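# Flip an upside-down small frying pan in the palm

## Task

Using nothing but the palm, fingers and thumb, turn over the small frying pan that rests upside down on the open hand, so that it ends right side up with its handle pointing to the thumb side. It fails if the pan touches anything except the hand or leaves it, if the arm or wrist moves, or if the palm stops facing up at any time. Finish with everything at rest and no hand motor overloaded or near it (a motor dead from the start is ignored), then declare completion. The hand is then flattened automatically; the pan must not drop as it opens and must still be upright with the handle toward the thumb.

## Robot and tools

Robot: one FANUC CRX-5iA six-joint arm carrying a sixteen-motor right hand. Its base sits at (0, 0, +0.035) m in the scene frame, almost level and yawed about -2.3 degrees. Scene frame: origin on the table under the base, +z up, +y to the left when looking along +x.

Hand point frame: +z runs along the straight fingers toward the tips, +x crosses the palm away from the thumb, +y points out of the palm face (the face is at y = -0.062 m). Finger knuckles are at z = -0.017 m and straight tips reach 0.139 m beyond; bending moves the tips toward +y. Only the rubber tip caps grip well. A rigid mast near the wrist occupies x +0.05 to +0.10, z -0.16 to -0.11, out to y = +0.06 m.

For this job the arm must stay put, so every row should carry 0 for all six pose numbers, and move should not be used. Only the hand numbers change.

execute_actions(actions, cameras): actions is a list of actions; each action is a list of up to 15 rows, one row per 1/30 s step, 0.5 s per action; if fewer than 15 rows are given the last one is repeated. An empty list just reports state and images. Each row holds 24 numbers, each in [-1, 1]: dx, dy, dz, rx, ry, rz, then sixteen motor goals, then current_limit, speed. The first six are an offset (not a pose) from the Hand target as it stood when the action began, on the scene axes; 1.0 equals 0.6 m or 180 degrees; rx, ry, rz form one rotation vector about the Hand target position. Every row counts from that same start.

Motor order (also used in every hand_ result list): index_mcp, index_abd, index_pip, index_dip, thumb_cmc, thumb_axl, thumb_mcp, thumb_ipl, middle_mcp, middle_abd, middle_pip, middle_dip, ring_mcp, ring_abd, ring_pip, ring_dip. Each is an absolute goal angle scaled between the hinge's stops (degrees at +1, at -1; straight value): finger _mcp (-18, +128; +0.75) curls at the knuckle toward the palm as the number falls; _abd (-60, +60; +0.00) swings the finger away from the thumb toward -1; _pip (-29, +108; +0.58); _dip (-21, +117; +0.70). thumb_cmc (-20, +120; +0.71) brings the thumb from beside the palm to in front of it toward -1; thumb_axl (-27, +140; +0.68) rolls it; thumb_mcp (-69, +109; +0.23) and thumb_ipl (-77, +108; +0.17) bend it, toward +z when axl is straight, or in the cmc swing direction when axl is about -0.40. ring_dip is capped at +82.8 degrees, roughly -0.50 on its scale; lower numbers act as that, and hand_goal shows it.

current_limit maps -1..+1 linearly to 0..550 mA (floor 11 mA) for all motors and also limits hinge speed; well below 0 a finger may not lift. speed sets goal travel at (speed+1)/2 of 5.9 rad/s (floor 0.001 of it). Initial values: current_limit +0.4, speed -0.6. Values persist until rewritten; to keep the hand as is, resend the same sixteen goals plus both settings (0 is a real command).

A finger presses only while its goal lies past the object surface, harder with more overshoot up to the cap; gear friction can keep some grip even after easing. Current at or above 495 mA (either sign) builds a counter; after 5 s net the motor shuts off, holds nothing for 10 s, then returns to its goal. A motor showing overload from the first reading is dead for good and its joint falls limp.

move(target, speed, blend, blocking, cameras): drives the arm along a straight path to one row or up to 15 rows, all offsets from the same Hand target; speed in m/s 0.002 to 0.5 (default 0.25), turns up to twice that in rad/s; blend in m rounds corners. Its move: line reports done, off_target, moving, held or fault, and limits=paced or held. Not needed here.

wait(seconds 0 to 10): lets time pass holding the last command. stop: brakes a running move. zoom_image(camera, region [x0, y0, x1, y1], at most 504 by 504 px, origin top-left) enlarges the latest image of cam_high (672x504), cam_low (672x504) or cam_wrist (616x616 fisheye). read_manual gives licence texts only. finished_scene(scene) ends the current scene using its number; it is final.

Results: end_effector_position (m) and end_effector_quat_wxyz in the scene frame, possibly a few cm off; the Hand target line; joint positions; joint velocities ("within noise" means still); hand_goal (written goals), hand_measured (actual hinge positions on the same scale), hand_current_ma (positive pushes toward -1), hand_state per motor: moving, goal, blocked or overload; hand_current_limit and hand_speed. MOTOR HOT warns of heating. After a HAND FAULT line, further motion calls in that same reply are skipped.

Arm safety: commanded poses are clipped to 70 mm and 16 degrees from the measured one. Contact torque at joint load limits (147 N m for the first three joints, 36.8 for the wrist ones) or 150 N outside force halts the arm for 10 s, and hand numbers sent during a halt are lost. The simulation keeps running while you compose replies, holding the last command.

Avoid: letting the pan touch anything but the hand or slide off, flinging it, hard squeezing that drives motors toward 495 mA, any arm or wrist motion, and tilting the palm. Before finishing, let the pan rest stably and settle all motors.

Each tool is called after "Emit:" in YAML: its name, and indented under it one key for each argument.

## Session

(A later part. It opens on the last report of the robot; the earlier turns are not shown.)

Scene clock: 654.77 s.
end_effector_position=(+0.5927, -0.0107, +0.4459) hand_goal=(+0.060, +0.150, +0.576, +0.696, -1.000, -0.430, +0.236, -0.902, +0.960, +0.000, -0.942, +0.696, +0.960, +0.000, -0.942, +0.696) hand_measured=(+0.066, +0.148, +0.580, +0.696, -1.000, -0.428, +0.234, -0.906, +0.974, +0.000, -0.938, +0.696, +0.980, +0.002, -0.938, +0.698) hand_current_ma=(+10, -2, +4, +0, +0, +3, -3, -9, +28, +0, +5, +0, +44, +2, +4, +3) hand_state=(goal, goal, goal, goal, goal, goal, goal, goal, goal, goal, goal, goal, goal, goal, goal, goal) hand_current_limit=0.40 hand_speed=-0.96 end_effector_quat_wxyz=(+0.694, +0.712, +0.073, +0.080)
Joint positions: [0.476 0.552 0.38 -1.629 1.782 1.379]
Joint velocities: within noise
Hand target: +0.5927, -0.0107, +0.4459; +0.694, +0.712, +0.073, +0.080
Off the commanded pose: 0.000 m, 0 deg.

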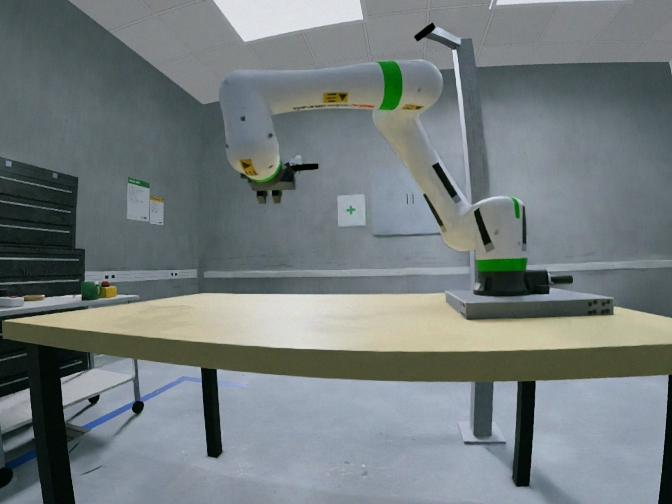

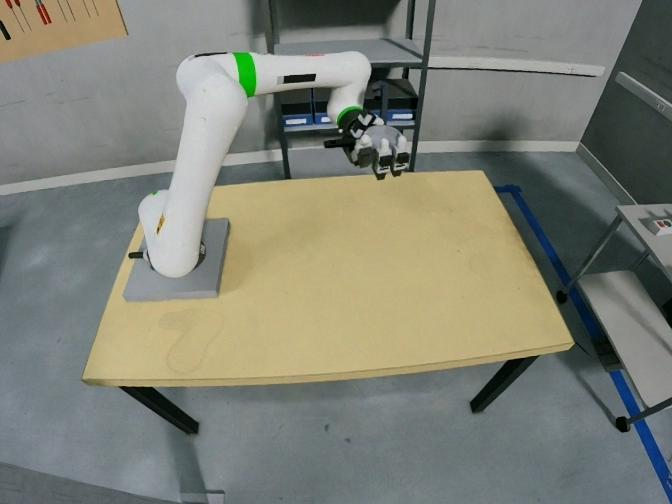

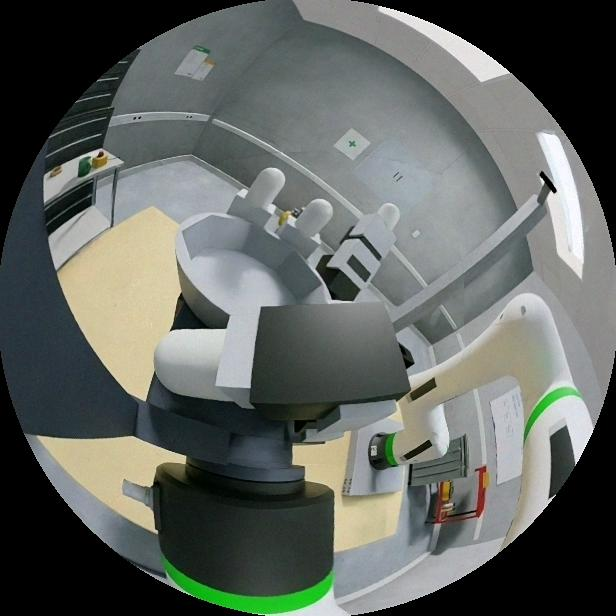

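Emit:
execute_actions:
  actions: []

Scene clock: 670.80 s.
end_effector_position=(+0.5927, -0.0107, +0.4459) hand_goal=(+0.060, +0.150, +0.576, +0.696, -1.000, -0.430, +0.236, -0.902, +0.960, +0.000, -0.942, +0.696, +0.960, +0.000, -0.942, +0.696) hand_measured=(+0.066, +0.148, +0.580, +0.696, -1.000, -0.428, +0.234, -0.906, +0.974, +0.000, -0.938, +0.696, +0.980, +0.002, -0.938, +0.698) hand_current_ma=(+10, -2, +4, +0, +0, +3, -3, -9, +28, +0, +5, +0, +44, +2, +4, +3) hand_state=(goal, goal, goal, goal, goal, goal, goal, goal, goal, goal, goal, goal, goal, goal, goal, goal) hand_current_limit=0.40 hand_speed=-0.96 end_effector_quat_wxyz=(+0.694, +0.712, +0.073, +0.080)
Joint positions: [0.476 0.552 0.38 -1.629 1.782 1.379]
Joint velocities: within noise
Hand target: +0.5927, -0.0107, +0.4459; +0.694, +0.712, +0.073, +0.080
Off the commanded pose: 0.000 m, 0 deg.

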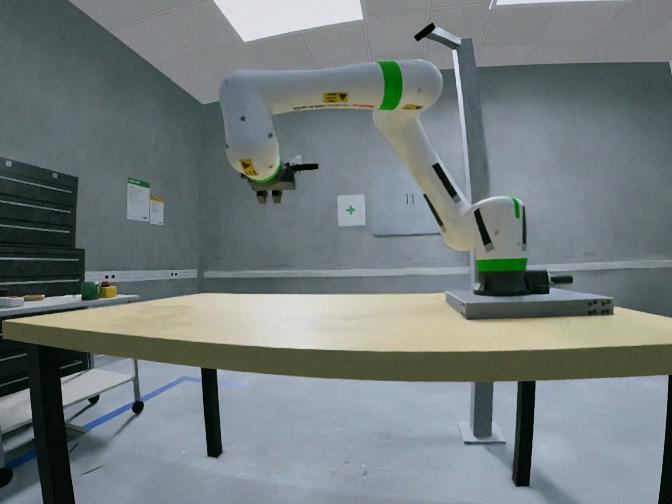

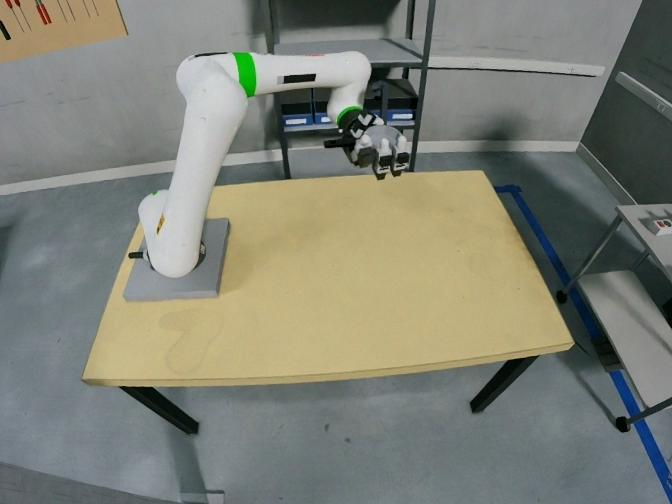

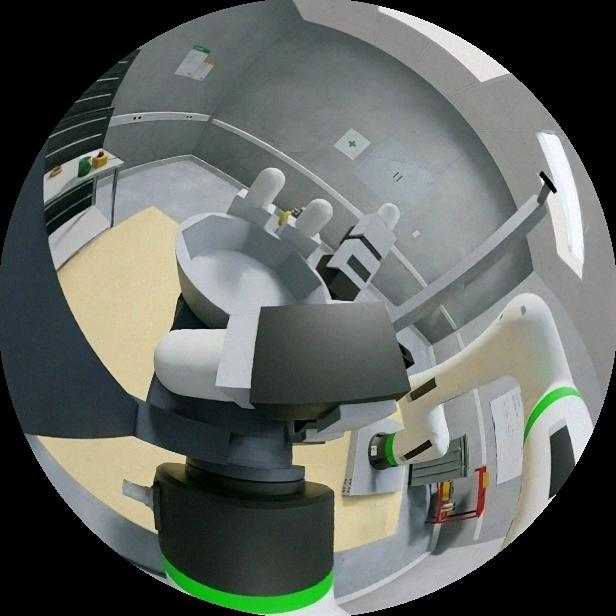

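Emit:
execute_actions:
  actions:
    - [[0,0,0,0,0,0,0.25,0.12,0.576,0.696,-1.0,-0.43,0.236,-0.903,0.959,0,-0.942,0.696,0.959,0,-0.942,0.696,0.4,-0.95]]

Emit:
zoom_image:
  camera: "cam_low"
  region: [320, 108, 410, 173]

Emit:
zoom_image:
  camera: "cam_wrist"
  region: [110, 120, 460, 440]

Emit:
zoom_image:
  camera: "cam_high"
  region: [245, 145, 325, 215]

Scene clock: 677.43 s.
end_effector_position=(+0.5927, -0.0107, +0.4459) hand_goal=(+0.250, +0.120, +0.576, +0.696, -1.000, -0.430, +0.236, -0.902, +0.960, +0.000, -0.942, +0.696, +0.960, +0.000, -0.942, +0.696) hand_measured=(+0.258, +0.124, +0.580, +0.696, -1.000, -0.428, +0.234, -0.906, +0.974, +0.000, -0.938, +0.696, +0.980, +0.002, -0.938, +0.698) hand_current_ma=(+14, +4, +4, +0, +0, +3, -3, -9, +28, +0, +5, +0, +44, +2, +4, +3) hand_state=(goal, goal, goal, goal, goal, goal, goal, goal, goal, goal, goal, goal, goal, goal, goal, goal) hand_current_limit=0.40 hand_speed=-0.95 end_effector_quat_wxyz=(+0.694, +0.712, +0.073, +0.080)
Joint positions: [0.476 0.552 0.38 -1.629 1.782 1.379]
Joint velocities: within noise
Hand target: +0.5927, -0.0107, +0.4459; +0.694, +0.712, +0.073, +0.080
Off the commanded pose: 0.000 m, 0 deg.

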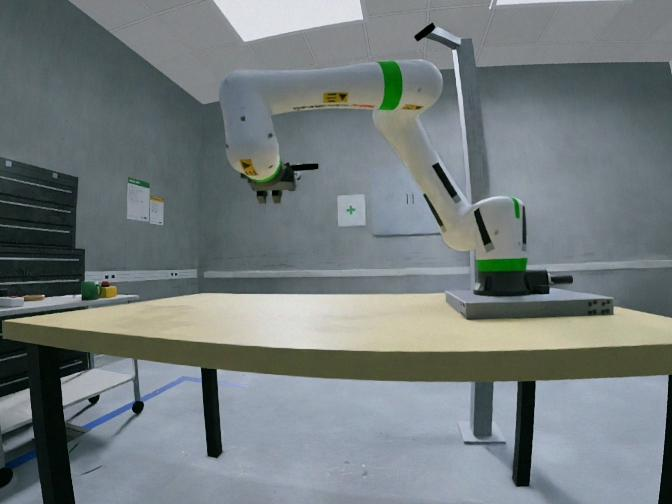

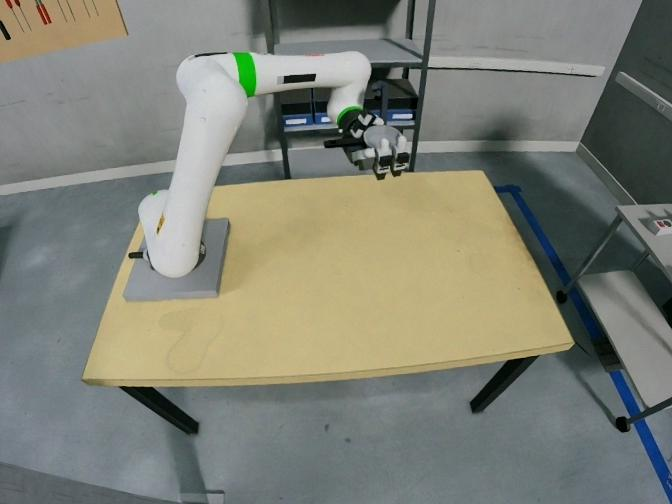

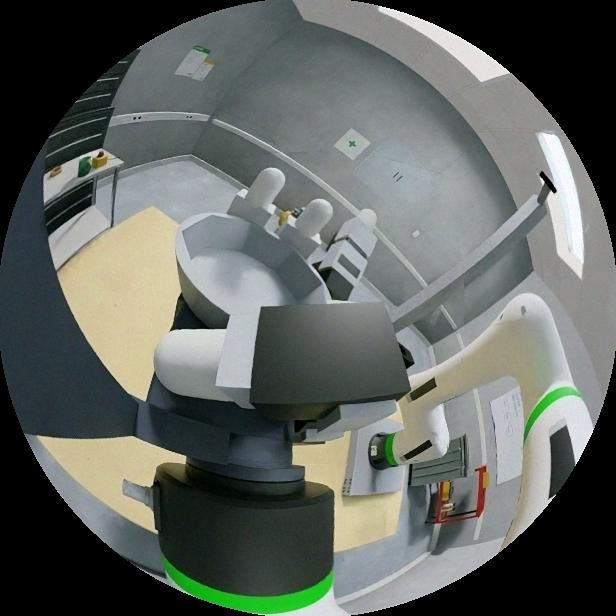

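Scaled by 5.600 from the camera's 672x504 image, which has a finer 960x720 frame.

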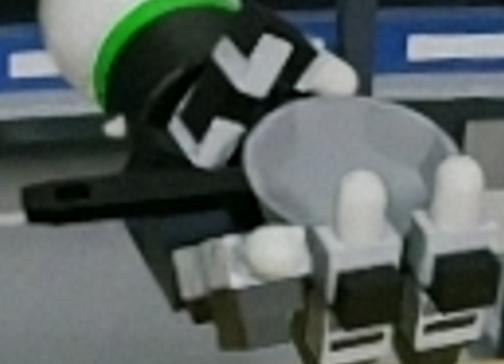

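Scaled by 1.440 from the camera's 616x616 image, which has a finer 880x880 frame.

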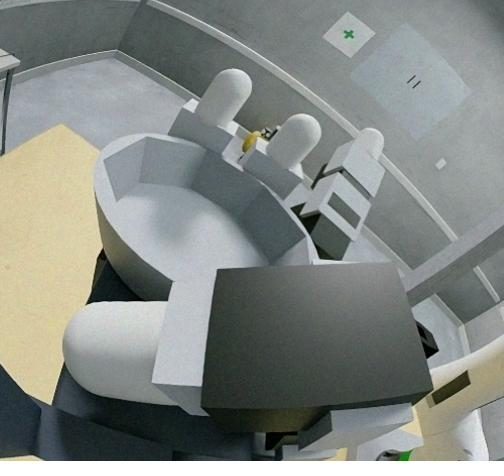

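Scaled by 6.300 from the camera's 672x504 image, which has a finer 960x720 frame.

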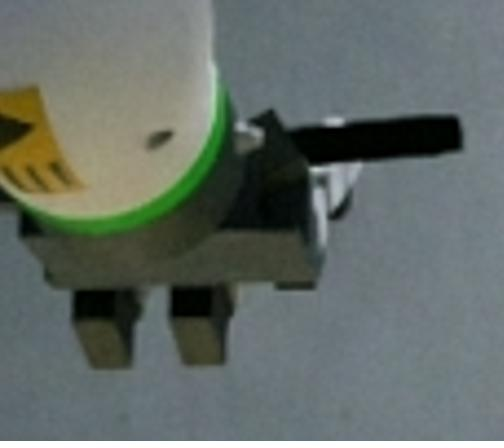

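Emit:
execute_actions:
  actions:
    - [[0,0,0,0,0,0,0.45,0.06,0.576,0.696,-1.0,-0.43,0.236,-0.903,0.959,0,-0.942,0.696,0.959,0,-0.942,0.696,0.4,-0.95]]
  cameras: ["cam_low", "cam_wrist"]

Emit:
zoom_image:
  camera: "cam_low"
  region: [320, 108, 410, 173]

Emit:
zoom_image:
  camera: "cam_wrist"
  region: [110, 120, 460, 440]

Scene clock: 682.50 s.
end_effector_position=(+0.5927, -0.0107, +0.4459) hand_goal=(+0.450, +0.060, +0.576, +0.696, -1.000, -0.430, +0.236, -0.902, +0.960, +0.000, -0.942, +0.696, +0.960, +0.000, -0.942, +0.696) hand_measured=(+0.460, +0.064, +0.580, +0.696, -1.000, -0.428, +0.234, -0.906, +0.974, +0.000, -0.938, +0.696, +0.980, +0.002, -0.938, +0.698) hand_current_ma=(+17, +3, +4, +0, +0, +3, -3, -9, +28, +0, +5, +0, +44, +2, +4, +3) hand_state=(goal, goal, goal, goal, goal, goal, goal, goal, goal, goal, goal, goal, goal, goal, goal, goal) hand_current_limit=0.40 hand_speed=-0.95 end_effector_quat_wxyz=(+0.694, +0.712, +0.073, +0.080)
Joint positions: [0.476 0.552 0.38 -1.629 1.782 1.379]
Joint velocities: within noise
Hand target: +0.5927, -0.0107, +0.4459; +0.694, +0.712, +0.073, +0.080
Off the commanded pose: 0.000 m, 0 deg.
Images, in order (width x height): cam_low 672x504, cam_wrist 616x616.

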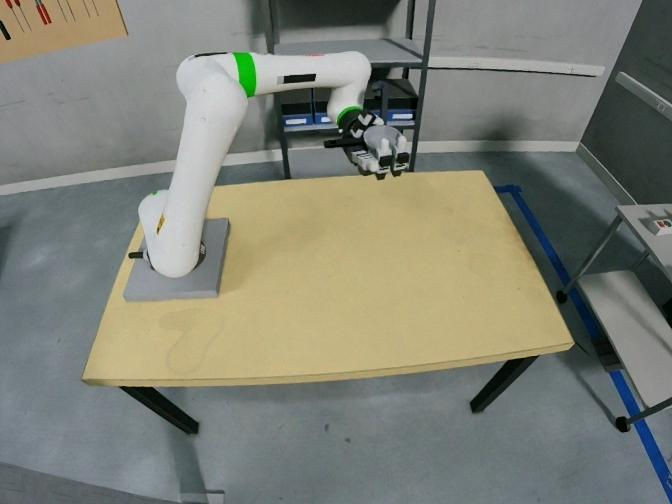

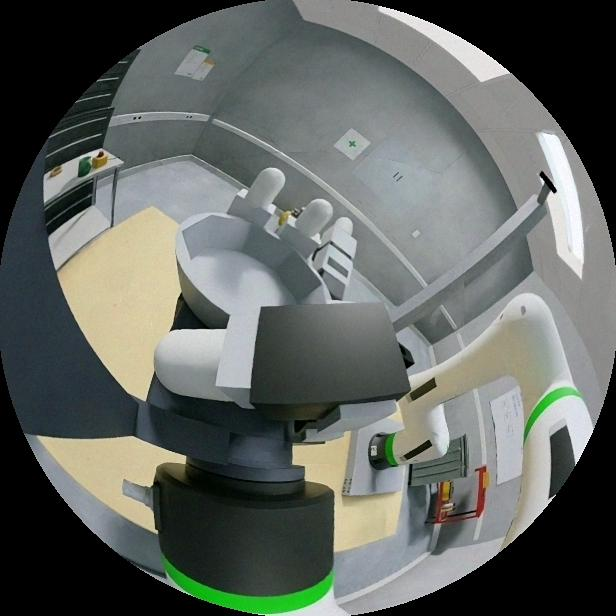

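Scaled by 5.600 from the camera's 672x504 image, which has a finer 960x720 frame.

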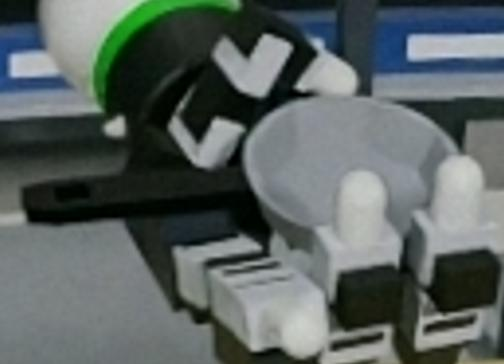

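Scaled by 1.440 from the camera's 616x616 image, which has a finer 880x880 frame.

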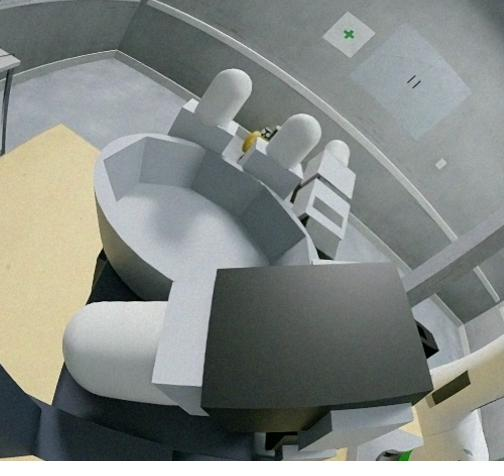

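Emit:
execute_actions:
  actions:
    - [[0,0,0,0,0,0,0.65,0.0,0.576,0.696,-1.0,-0.43,0.236,-0.903,0.959,0,-0.942,0.696,0.959,0,-0.942,0.696,0.4,-0.95]]
  cameras: ["cam_low", "cam_wrist", "cam_high"]

Emit:
zoom_image:
  camera: "cam_low"
  region: [320, 108, 410, 173]

Emit:
zoom_image:
  camera: "cam_wrist"
  region: [110, 120, 460, 440]

Emit:
zoom_image:
  camera: "cam_high"
  region: [245, 145, 325, 215]

Scene clock: 689.17 s.
end_effector_position=(+0.5927, -0.0107, +0.4459) hand_goal=(+0.650, +0.000, +0.576, +0.696, -1.000, -0.430, +0.236, -0.902, +0.960, +0.000, -0.942, +0.696, +0.960, +0.000, -0.942, +0.696) hand_measured=(+0.660, +0.002, +0.580, +0.696, -1.000, -0.428, +0.234, -0.906, +0.974, +0.000, -0.938, +0.696, +0.980, +0.002, -0.938, +0.698) hand_current_ma=(+17, +3, +4, +0, +0, +3, -3, -9, +28, +0, +5, +0, +44, +2, +4, +3) hand_state=(goal, goal, goal, goal, goal, goal, goal, goal, goal, goal, goal, goal, goal, goal, goal, goal) hand_current_limit=0.40 hand_speed=-0.95 end_effector_quat_wxyz=(+0.694, +0.712, +0.073, +0.080)
Joint positions: [0.476 0.552 0.38 -1.629 1.782 1.379]
Joint velocities: within noise
Hand target: +0.5927, -0.0107, +0.4459; +0.694, +0.712, +0.073, +0.080
Off the commanded pose: 0.000 m, 0 deg.

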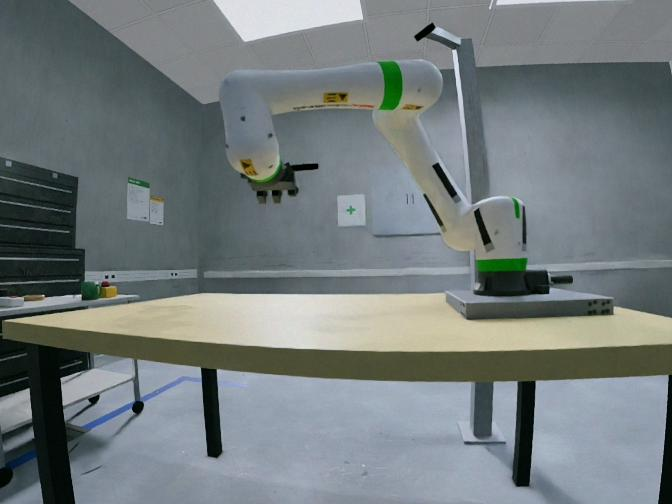

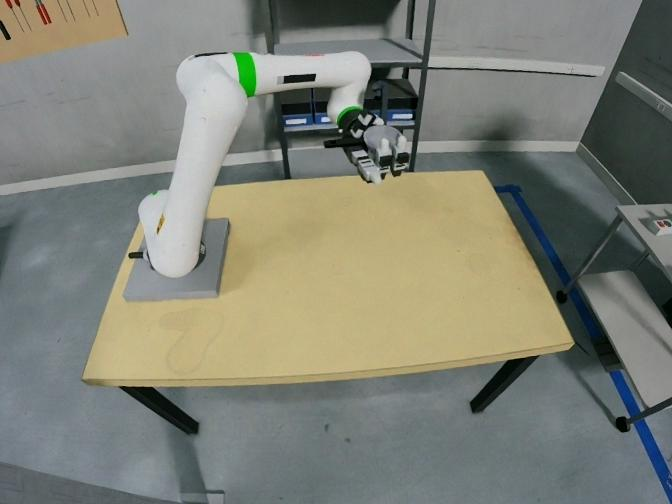

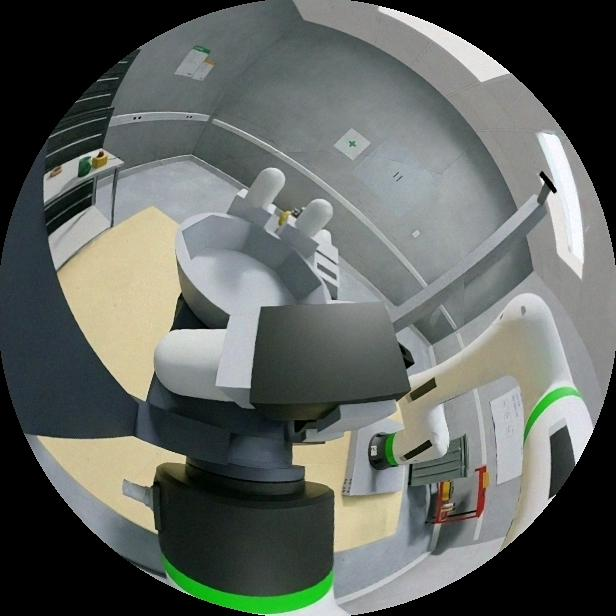

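Scaled by 5.600 from the camera's 672x504 image, which has a finer 960x720 frame.

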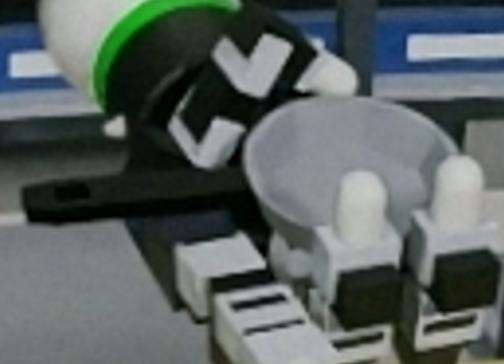

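Scaled by 1.440 from the camera's 616x616 image, which has a finer 880x880 frame.

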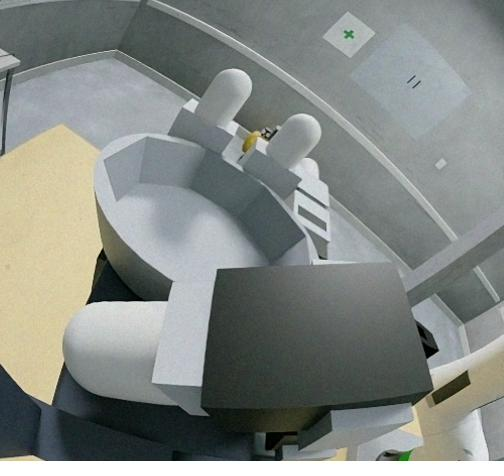

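Scaled by 6.300 from the camera's 672x504 image, which has a finer 960x720 frame.

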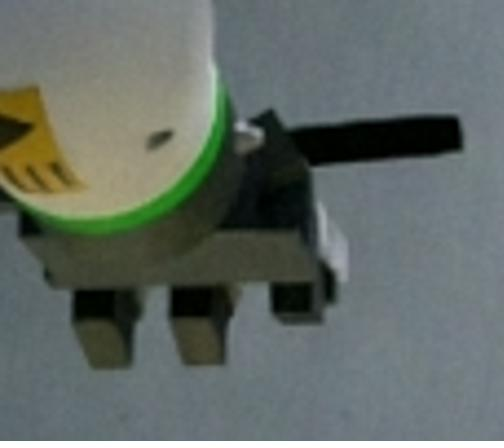

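Emit:
execute_actions:
  actions:
    - [[0,0,0,0,0,0,0.65,0.0,0.576,0.696,-1.0,-0.43,0.236,-0.903,0.863,0,-0.825,0.696,0.863,0,-0.825,0.696,0.4,-0.965]]
  cameras: ["cam_low", "cam_wrist", "cam_high"]

Emit:
zoom_image:
  camera: "cam_low"
  region: [320, 108, 410, 173]

Emit:
zoom_image:
  camera: "cam_wrist"
  region: [110, 120, 460, 440]

Emit:
zoom_image:
  camera: "cam_high"
  region: [245, 145, 325, 215]

Scene clock: 706.60 s.
end_effector_position=(+0.5927, -0.0107, +0.4459) hand_goal=(+0.650, +0.000, +0.576, +0.696, -1.000, -0.430, +0.236, -0.902, +0.864, +0.000, -0.824, +0.696, +0.864, +0.000, -0.824, +0.696) hand_measured=(+0.660, +0.002, +0.580, +0.696, -1.000, -0.428, +0.234, -0.906, +0.884, +0.000, -0.826, +0.696, +0.884, +0.002, -0.826, +0.698) hand_current_ma=(+17, +3, +4, +0, +0, +3, -3, -9, +46, +0, -2, +0, +47, +2, -2, +3) hand_state=(goal, goal, goal, goal, goal, goal, goal, goal, blocked, goal, goal, goal, blocked, goal, goal, goal) hand_current_limit=0.40 hand_speed=-0.96 end_effector_quat_wxyz=(+0.694, +0.712, +0.073, +0.080)
Joint positions: [0.476 0.552 0.38 -1.629 1.782 1.379]
Joint velocities: within noise
Hand target: +0.5927, -0.0107, +0.4459; +0.694, +0.712, +0.073, +0.080
Off the commanded pose: 0.000 m, 0 deg.

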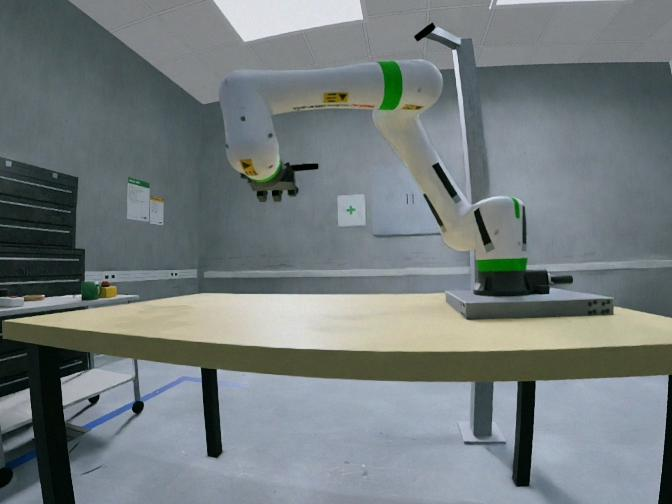

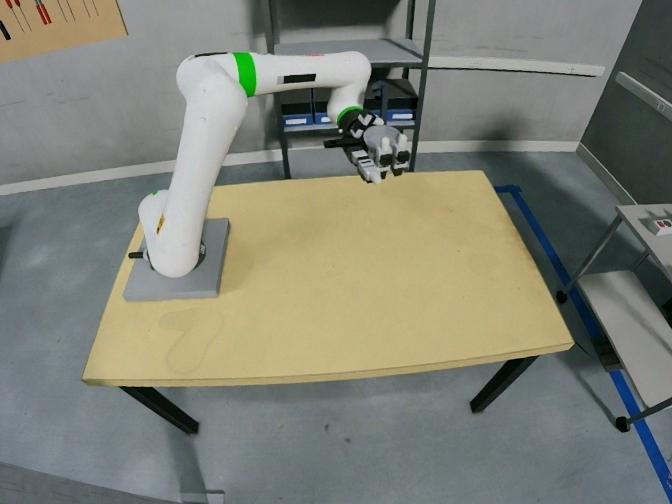

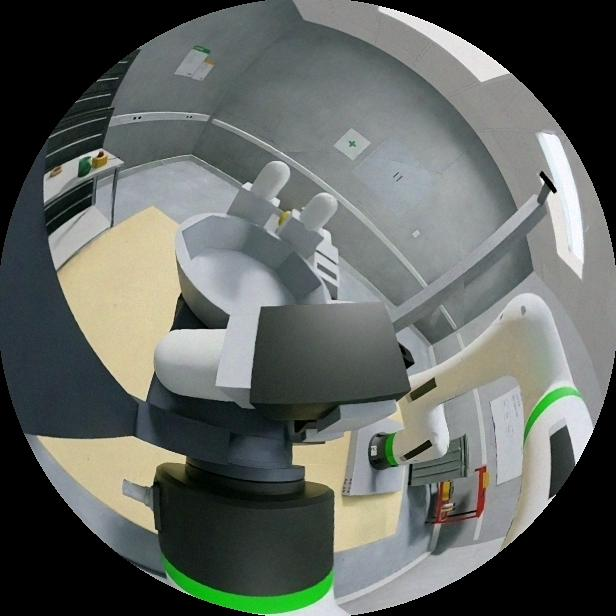

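Scaled by 5.600 from the camera's 672x504 image, which has a finer 960x720 frame.

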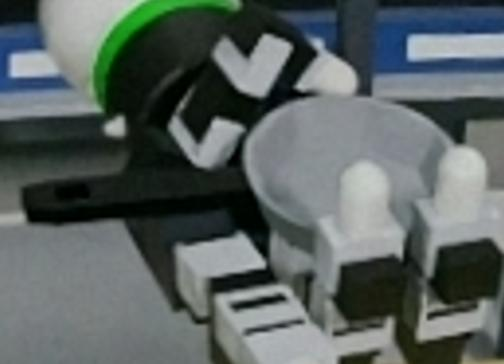

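Scaled by 1.440 from the camera's 616x616 image, which has a finer 880x880 frame.

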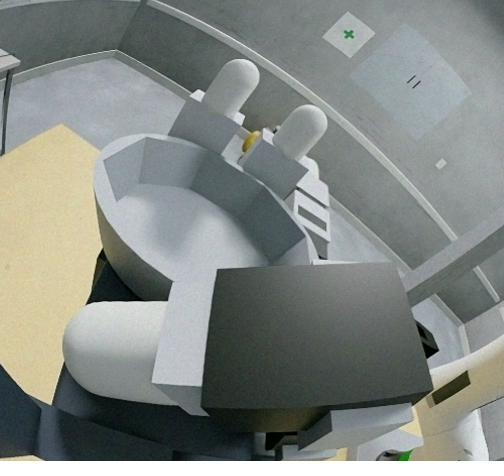

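Scaled by 6.300 from the camera's 672x504 image, which has a finer 960x720 frame.

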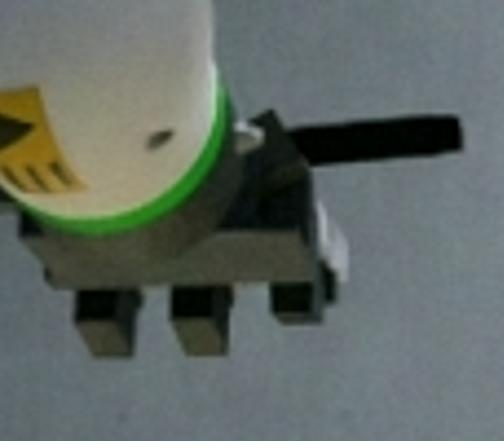

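Emit:
execute_actions:
  actions:
    - [[0,0,0,0,0,0,0.65,0.0,0.576,0.696,-1.0,-0.43,0.236,-0.903,0.79,0,-0.73,0.696,0.79,0,-0.73,0.696,0.4,-0.965]]
  cameras: ["cam_low", "cam_wrist", "cam_high"]

Emit:
zoom_image:
  camera: "cam_low"
  region: [320, 108, 410, 173]

Emit:
zoom_image:
  camera: "cam_wrist"
  region: [110, 120, 460, 440]

Emit:
zoom_image:
  camera: "cam_high"
  region: [245, 145, 325, 215]

Scene clock: 711.43 s.
end_effector_position=(+0.5927, -0.0107, +0.4459) hand_goal=(+0.650, +0.000, +0.576, +0.696, -1.000, -0.430, +0.236, -0.902, +0.790, +0.000, -0.730, +0.696, +0.790, +0.000, -0.730, +0.696) hand_measured=(+0.660, +0.002, +0.580, +0.696, -1.000, -0.428, +0.234, -0.906, +0.814, +0.000, -0.732, +0.696, +0.812, +0.002, -0.732, +0.698) hand_current_ma=(+17, +3, +4, +0, +0, +3, -3, -9, +55, +0, -2, +0, +51, +2, -2, +3) hand_state=(goal, goal, goal, goal, goal, goal, goal, goal, blocked, goal, goal, goal, blocked, goal, goal, goal) hand_current_limit=0.40 hand_speed=-0.96 end_effector_quat_wxyz=(+0.694, +0.712, +0.073, +0.080)
Joint positions: [0.476 0.552 0.38 -1.629 1.782 1.379]
Joint velocities: within noise
Hand target: +0.5927, -0.0107, +0.4459; +0.694, +0.712, +0.073, +0.080
Off the commanded pose: 0.000 m, 0 deg.

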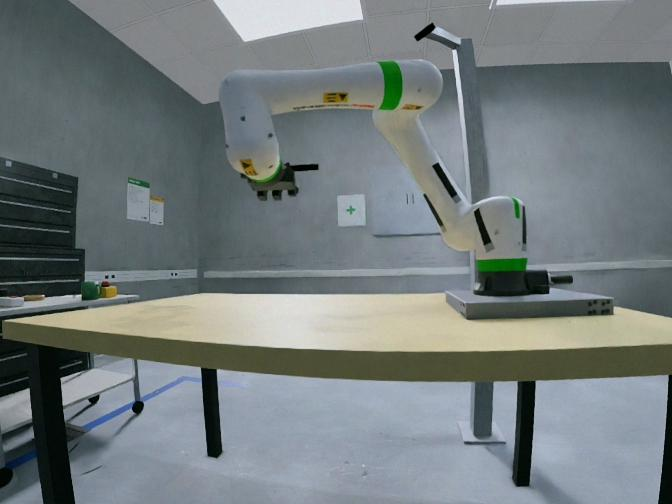

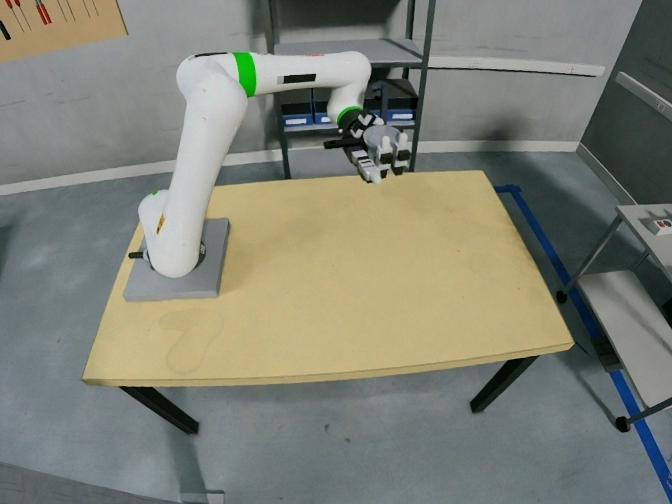

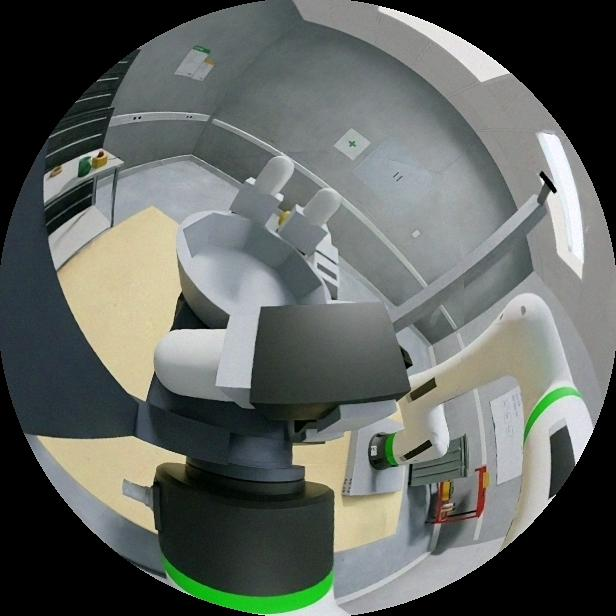

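Scaled by 5.600 from the camera's 672x504 image, which has a finer 960x720 frame.

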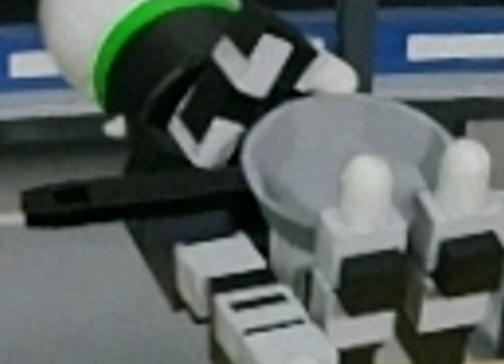

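Scaled by 1.440 from the camera's 616x616 image, which has a finer 880x880 frame.

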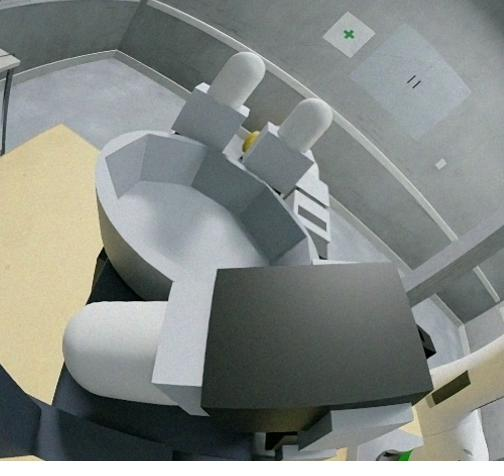

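Scaled by 6.300 from the camera's 672x504 image, which has a finer 960x720 frame.

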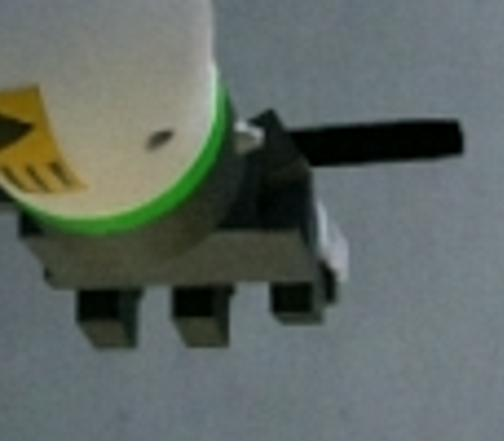

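Emit:
execute_actions:
  actions:
    - [[0,0,0,0,0,0,0.70,0.0,0.576,0.696,-1.0,-0.43,0.236,-0.903,0.735,0,-0.65,0.696,0.735,0,-0.65,0.696,0.4,-0.965]]
  cameras: ["cam_low", "cam_wrist", "cam_high"]

Emit:
zoom_image:
  camera: "cam_low"
  region: [320, 108, 410, 173]

Emit:
zoom_image:
  camera: "cam_wrist"
  region: [110, 120, 460, 440]

Emit:
zoom_image:
  camera: "cam_high"
  region: [245, 145, 325, 215]

Scene clock: 717.43 s.
end_effector_position=(+0.5927, -0.0107, +0.4459) hand_goal=(+0.700, +0.000, +0.576, +0.696, -1.000, -0.430, +0.236, -0.902, +0.736, +0.000, -0.650, +0.696, +0.736, +0.000, -0.650, +0.696) hand_measured=(+0.710, +0.002, +0.580, +0.696, -1.000, -0.428, +0.234, -0.906, +0.762, +0.000, -0.652, +0.696, +0.758, +0.002, -0.652, +0.698) hand_current_ma=(+17, +3, +4, +0, +0, +3, -3, -9, +60, +0, -2, +0, +49, +2, -2, +3) hand_state=(goal, goal, goal, goal, goal, goal, goal, goal, blocked, goal, goal, goal, blocked, goal, goal, goal) hand_current_limit=0.40 hand_speed=-0.96 end_effector_quat_wxyz=(+0.694, +0.712, +0.073, +0.080)
Joint positions: [0.476 0.552 0.38 -1.629 1.782 1.379]
Joint velocities: within noise
Hand target: +0.5927, -0.0107, +0.4459; +0.694, +0.712, +0.073, +0.080
Off the commanded pose: 0.000 m, 0 deg.

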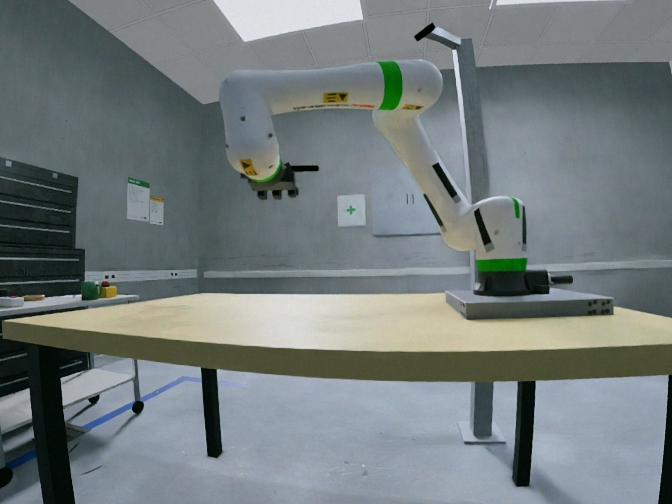

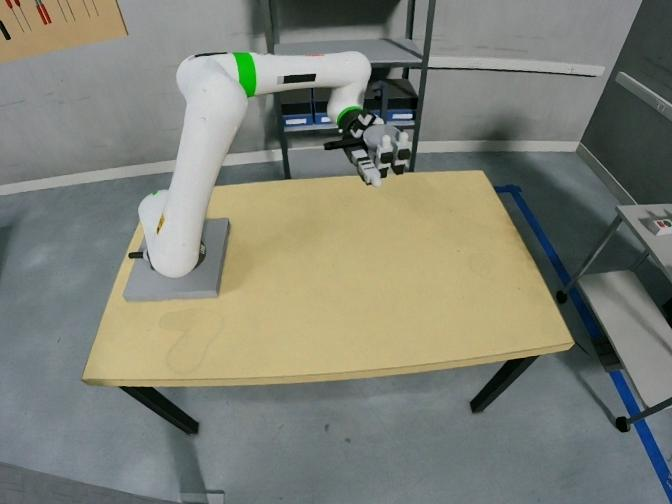

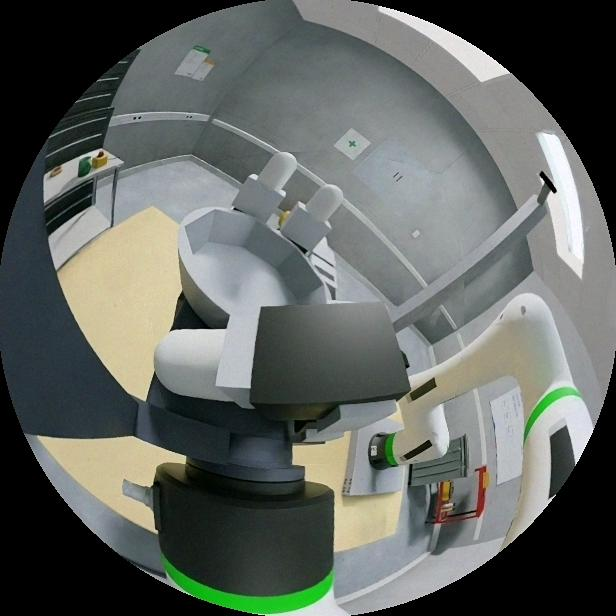

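Scaled by 5.600 from the camera's 672x504 image, which has a finer 960x720 frame.

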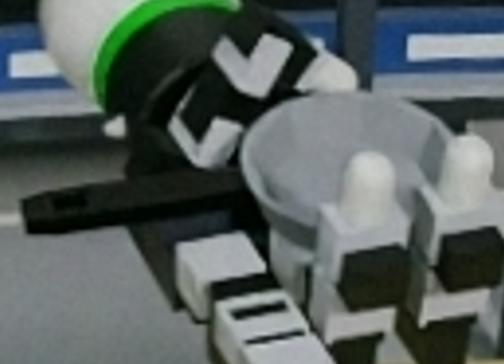

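Scaled by 1.440 from the camera's 616x616 image, which has a finer 880x880 frame.

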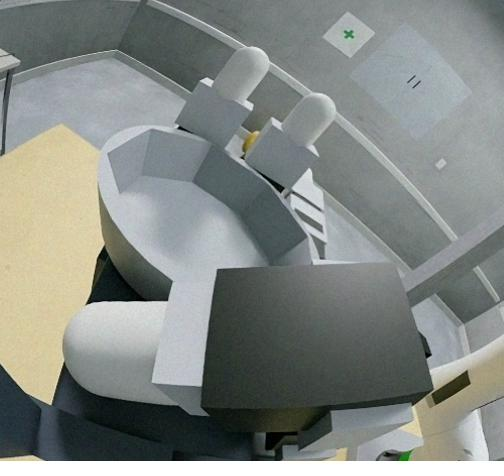

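Scaled by 6.300 from the camera's 672x504 image, which has a finer 960x720 frame.

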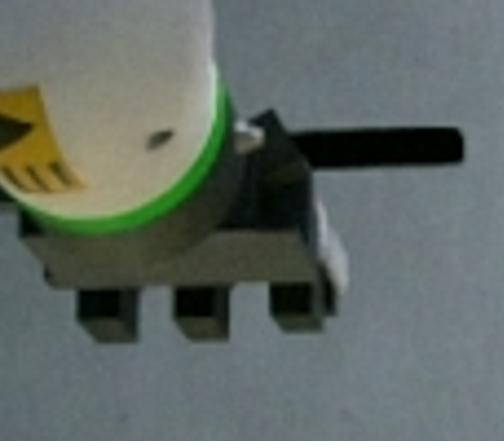

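Emit:
execute_actions:
  actions:
    - [[0,0,0,0,0,0,0.72,0.0,0.576,0.696,-1.0,-0.43,0.236,-0.903,0.725,0,-0.45,0.696,0.725,0,-0.45,0.696,0.4,-0.95]]
  cameras: ["cam_low", "cam_wrist"]

Emit:
zoom_image:
  camera: "cam_low"
  region: [320, 108, 410, 173]

Emit:
zoom_image:
  camera: "cam_wrist"
  region: [110, 120, 460, 440]

Scene clock: 724.23 s.
end_effector_position=(+0.5927, -0.0107, +0.4459) hand_goal=(+0.720, +0.000, +0.576, +0.696, -1.000, -0.430, +0.236, -0.902, +0.726, +0.000, -0.450, +0.696, +0.726, +0.000, -0.450, +0.696) hand_measured=(+0.730, +0.002, +0.580, +0.696, -1.000, -0.428, +0.234, -0.906, +0.752, +0.000, -0.452, +0.696, +0.748, +0.002, -0.452, +0.698) hand_current_ma=(+17, +3, +4, +0, +0, +3, -3, -9, +61, +0, -1, +0, +50, +2, -1, +3) hand_state=(goal, goal, goal, goal, goal, goal, goal, goal, blocked, goal, goal, goal, blocked, goal, goal, goal) hand_current_limit=0.40 hand_speed=-0.95 end_effector_quat_wxyz=(+0.694, +0.712, +0.073, +0.080)
Joint positions: [0.476 0.552 0.38 -1.629 1.782 1.379]
Joint velocities: within noise
Hand target: +0.5927, -0.0107, +0.4459; +0.694, +0.712, +0.073, +0.080
Off the commanded pose: 0.000 m, 0 deg.
Images, in order (width x height): cam_low 672x504, cam_wrist 616x616.

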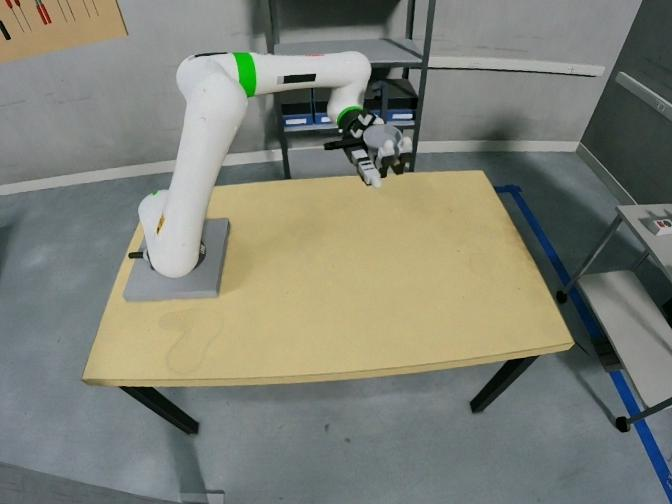

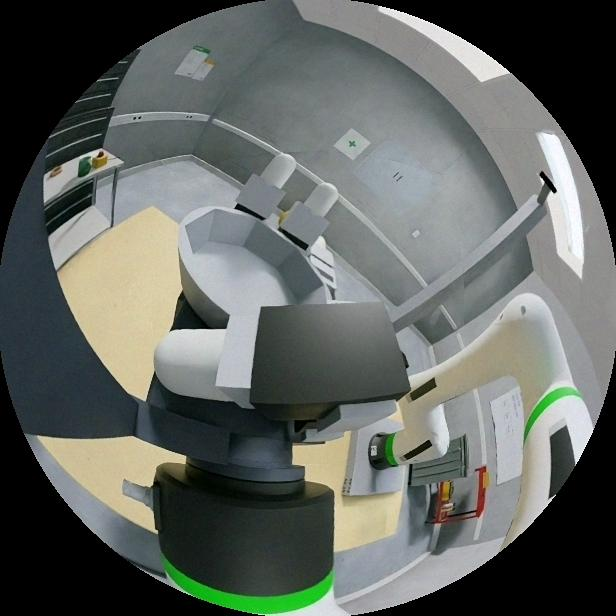

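Scaled by 5.600 from the camera's 672x504 image, which has a finer 960x720 frame.

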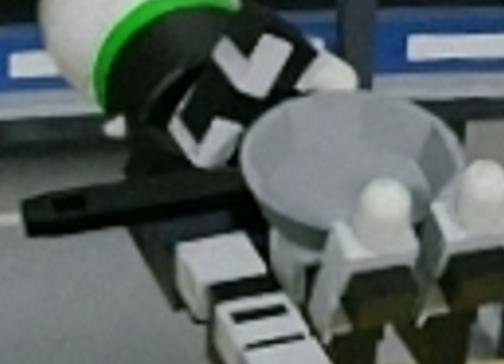

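Scaled by 1.440 from the camera's 616x616 image, which has a finer 880x880 frame.

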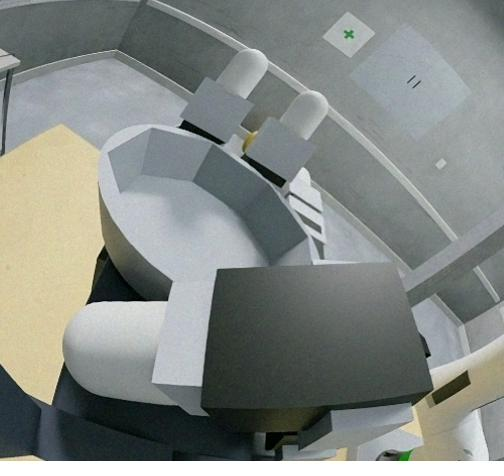

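Emit:
execute_actions:
  actions:
    - [[0,0,0,0,0,0,0.73,0.0,0.576,0.696,-1.0,-0.43,0.236,-0.903,0.725,0,-0.1,0.696,0.725,0,-0.1,0.696,0.4,-0.93]]
  cameras: ["cam_low", "cam_wrist"]

Emit:
zoom_image:
  camera: "cam_low"
  region: [320, 108, 410, 173]

Emit:
zoom_image:
  camera: "cam_wrist"
  region: [110, 120, 460, 440]

Scene clock: 731.30 s.
end_effector_position=(+0.5927, -0.0107, +0.4459) hand_goal=(+0.730, +0.000, +0.576, +0.696, -1.000, -0.430, +0.236, -0.902, +0.726, +0.000, -0.100, +0.696, +0.726, +0.000, -0.100, +0.696) hand_measured=(+0.740, +0.002, +0.580, +0.696, -1.000, -0.428, +0.234, -0.906, +0.752, +0.000, -0.100, +0.696, +0.748, +0.002, -0.100, +0.698) hand_current_ma=(+17, +3, +4, +0, +0, +3, -3, -9, +61, +0, +0, +0, +50, +2, +0, +3) hand_state=(goal, goal, goal, goal, goal, goal, goal, goal, blocked, goal, goal, goal, blocked, goal, goal, goal) hand_current_limit=0.40 hand_speed=-0.93 end_effector_quat_wxyz=(+0.694, +0.712, +0.073, +0.080)
Joint positions: [0.476 0.552 0.38 -1.629 1.782 1.379]
Joint velocities: within noise
Hand target: +0.5927, -0.0107, +0.4459; +0.694, +0.712, +0.073, +0.080
Off the commanded pose: 0.000 m, 0 deg.
Images, in order (width x height): cam_low 672x504, cam_wrist 616x616.

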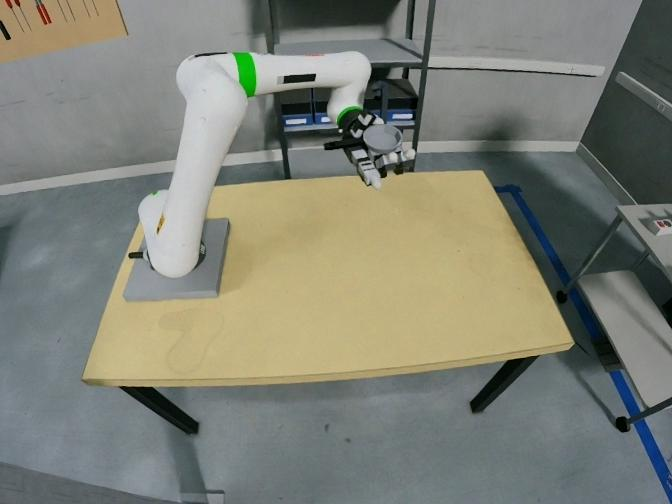

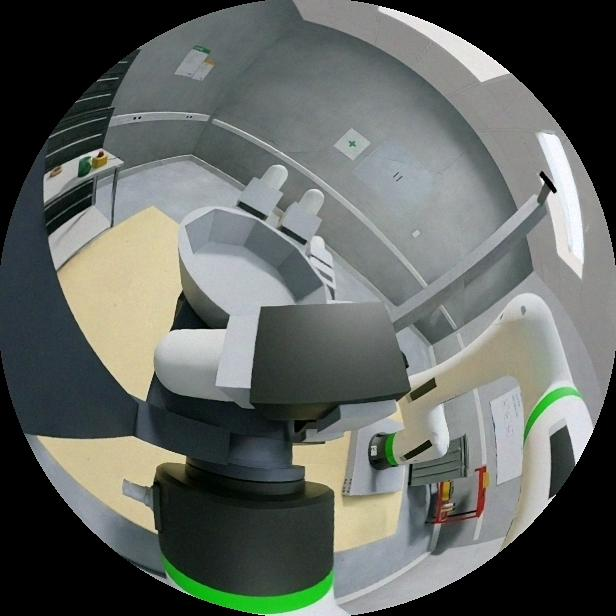

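Scaled by 5.600 from the camera's 672x504 image, which has a finer 960x720 frame.

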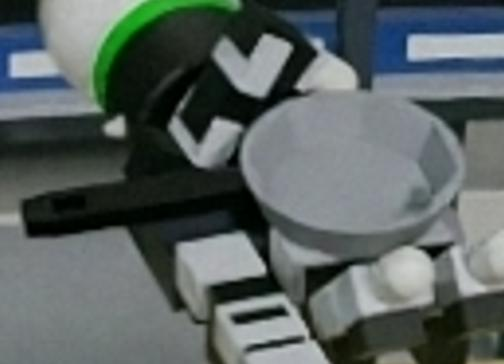

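Scaled by 1.440 from the camera's 616x616 image, which has a finer 880x880 frame.

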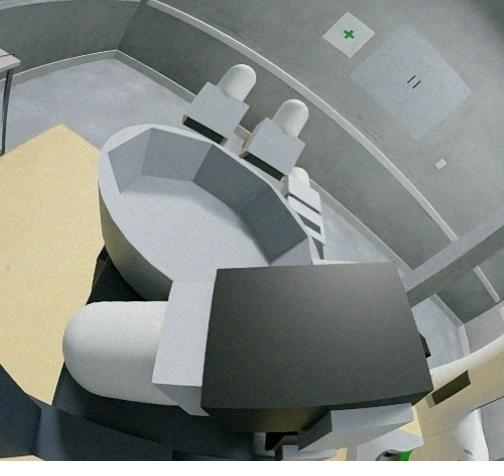

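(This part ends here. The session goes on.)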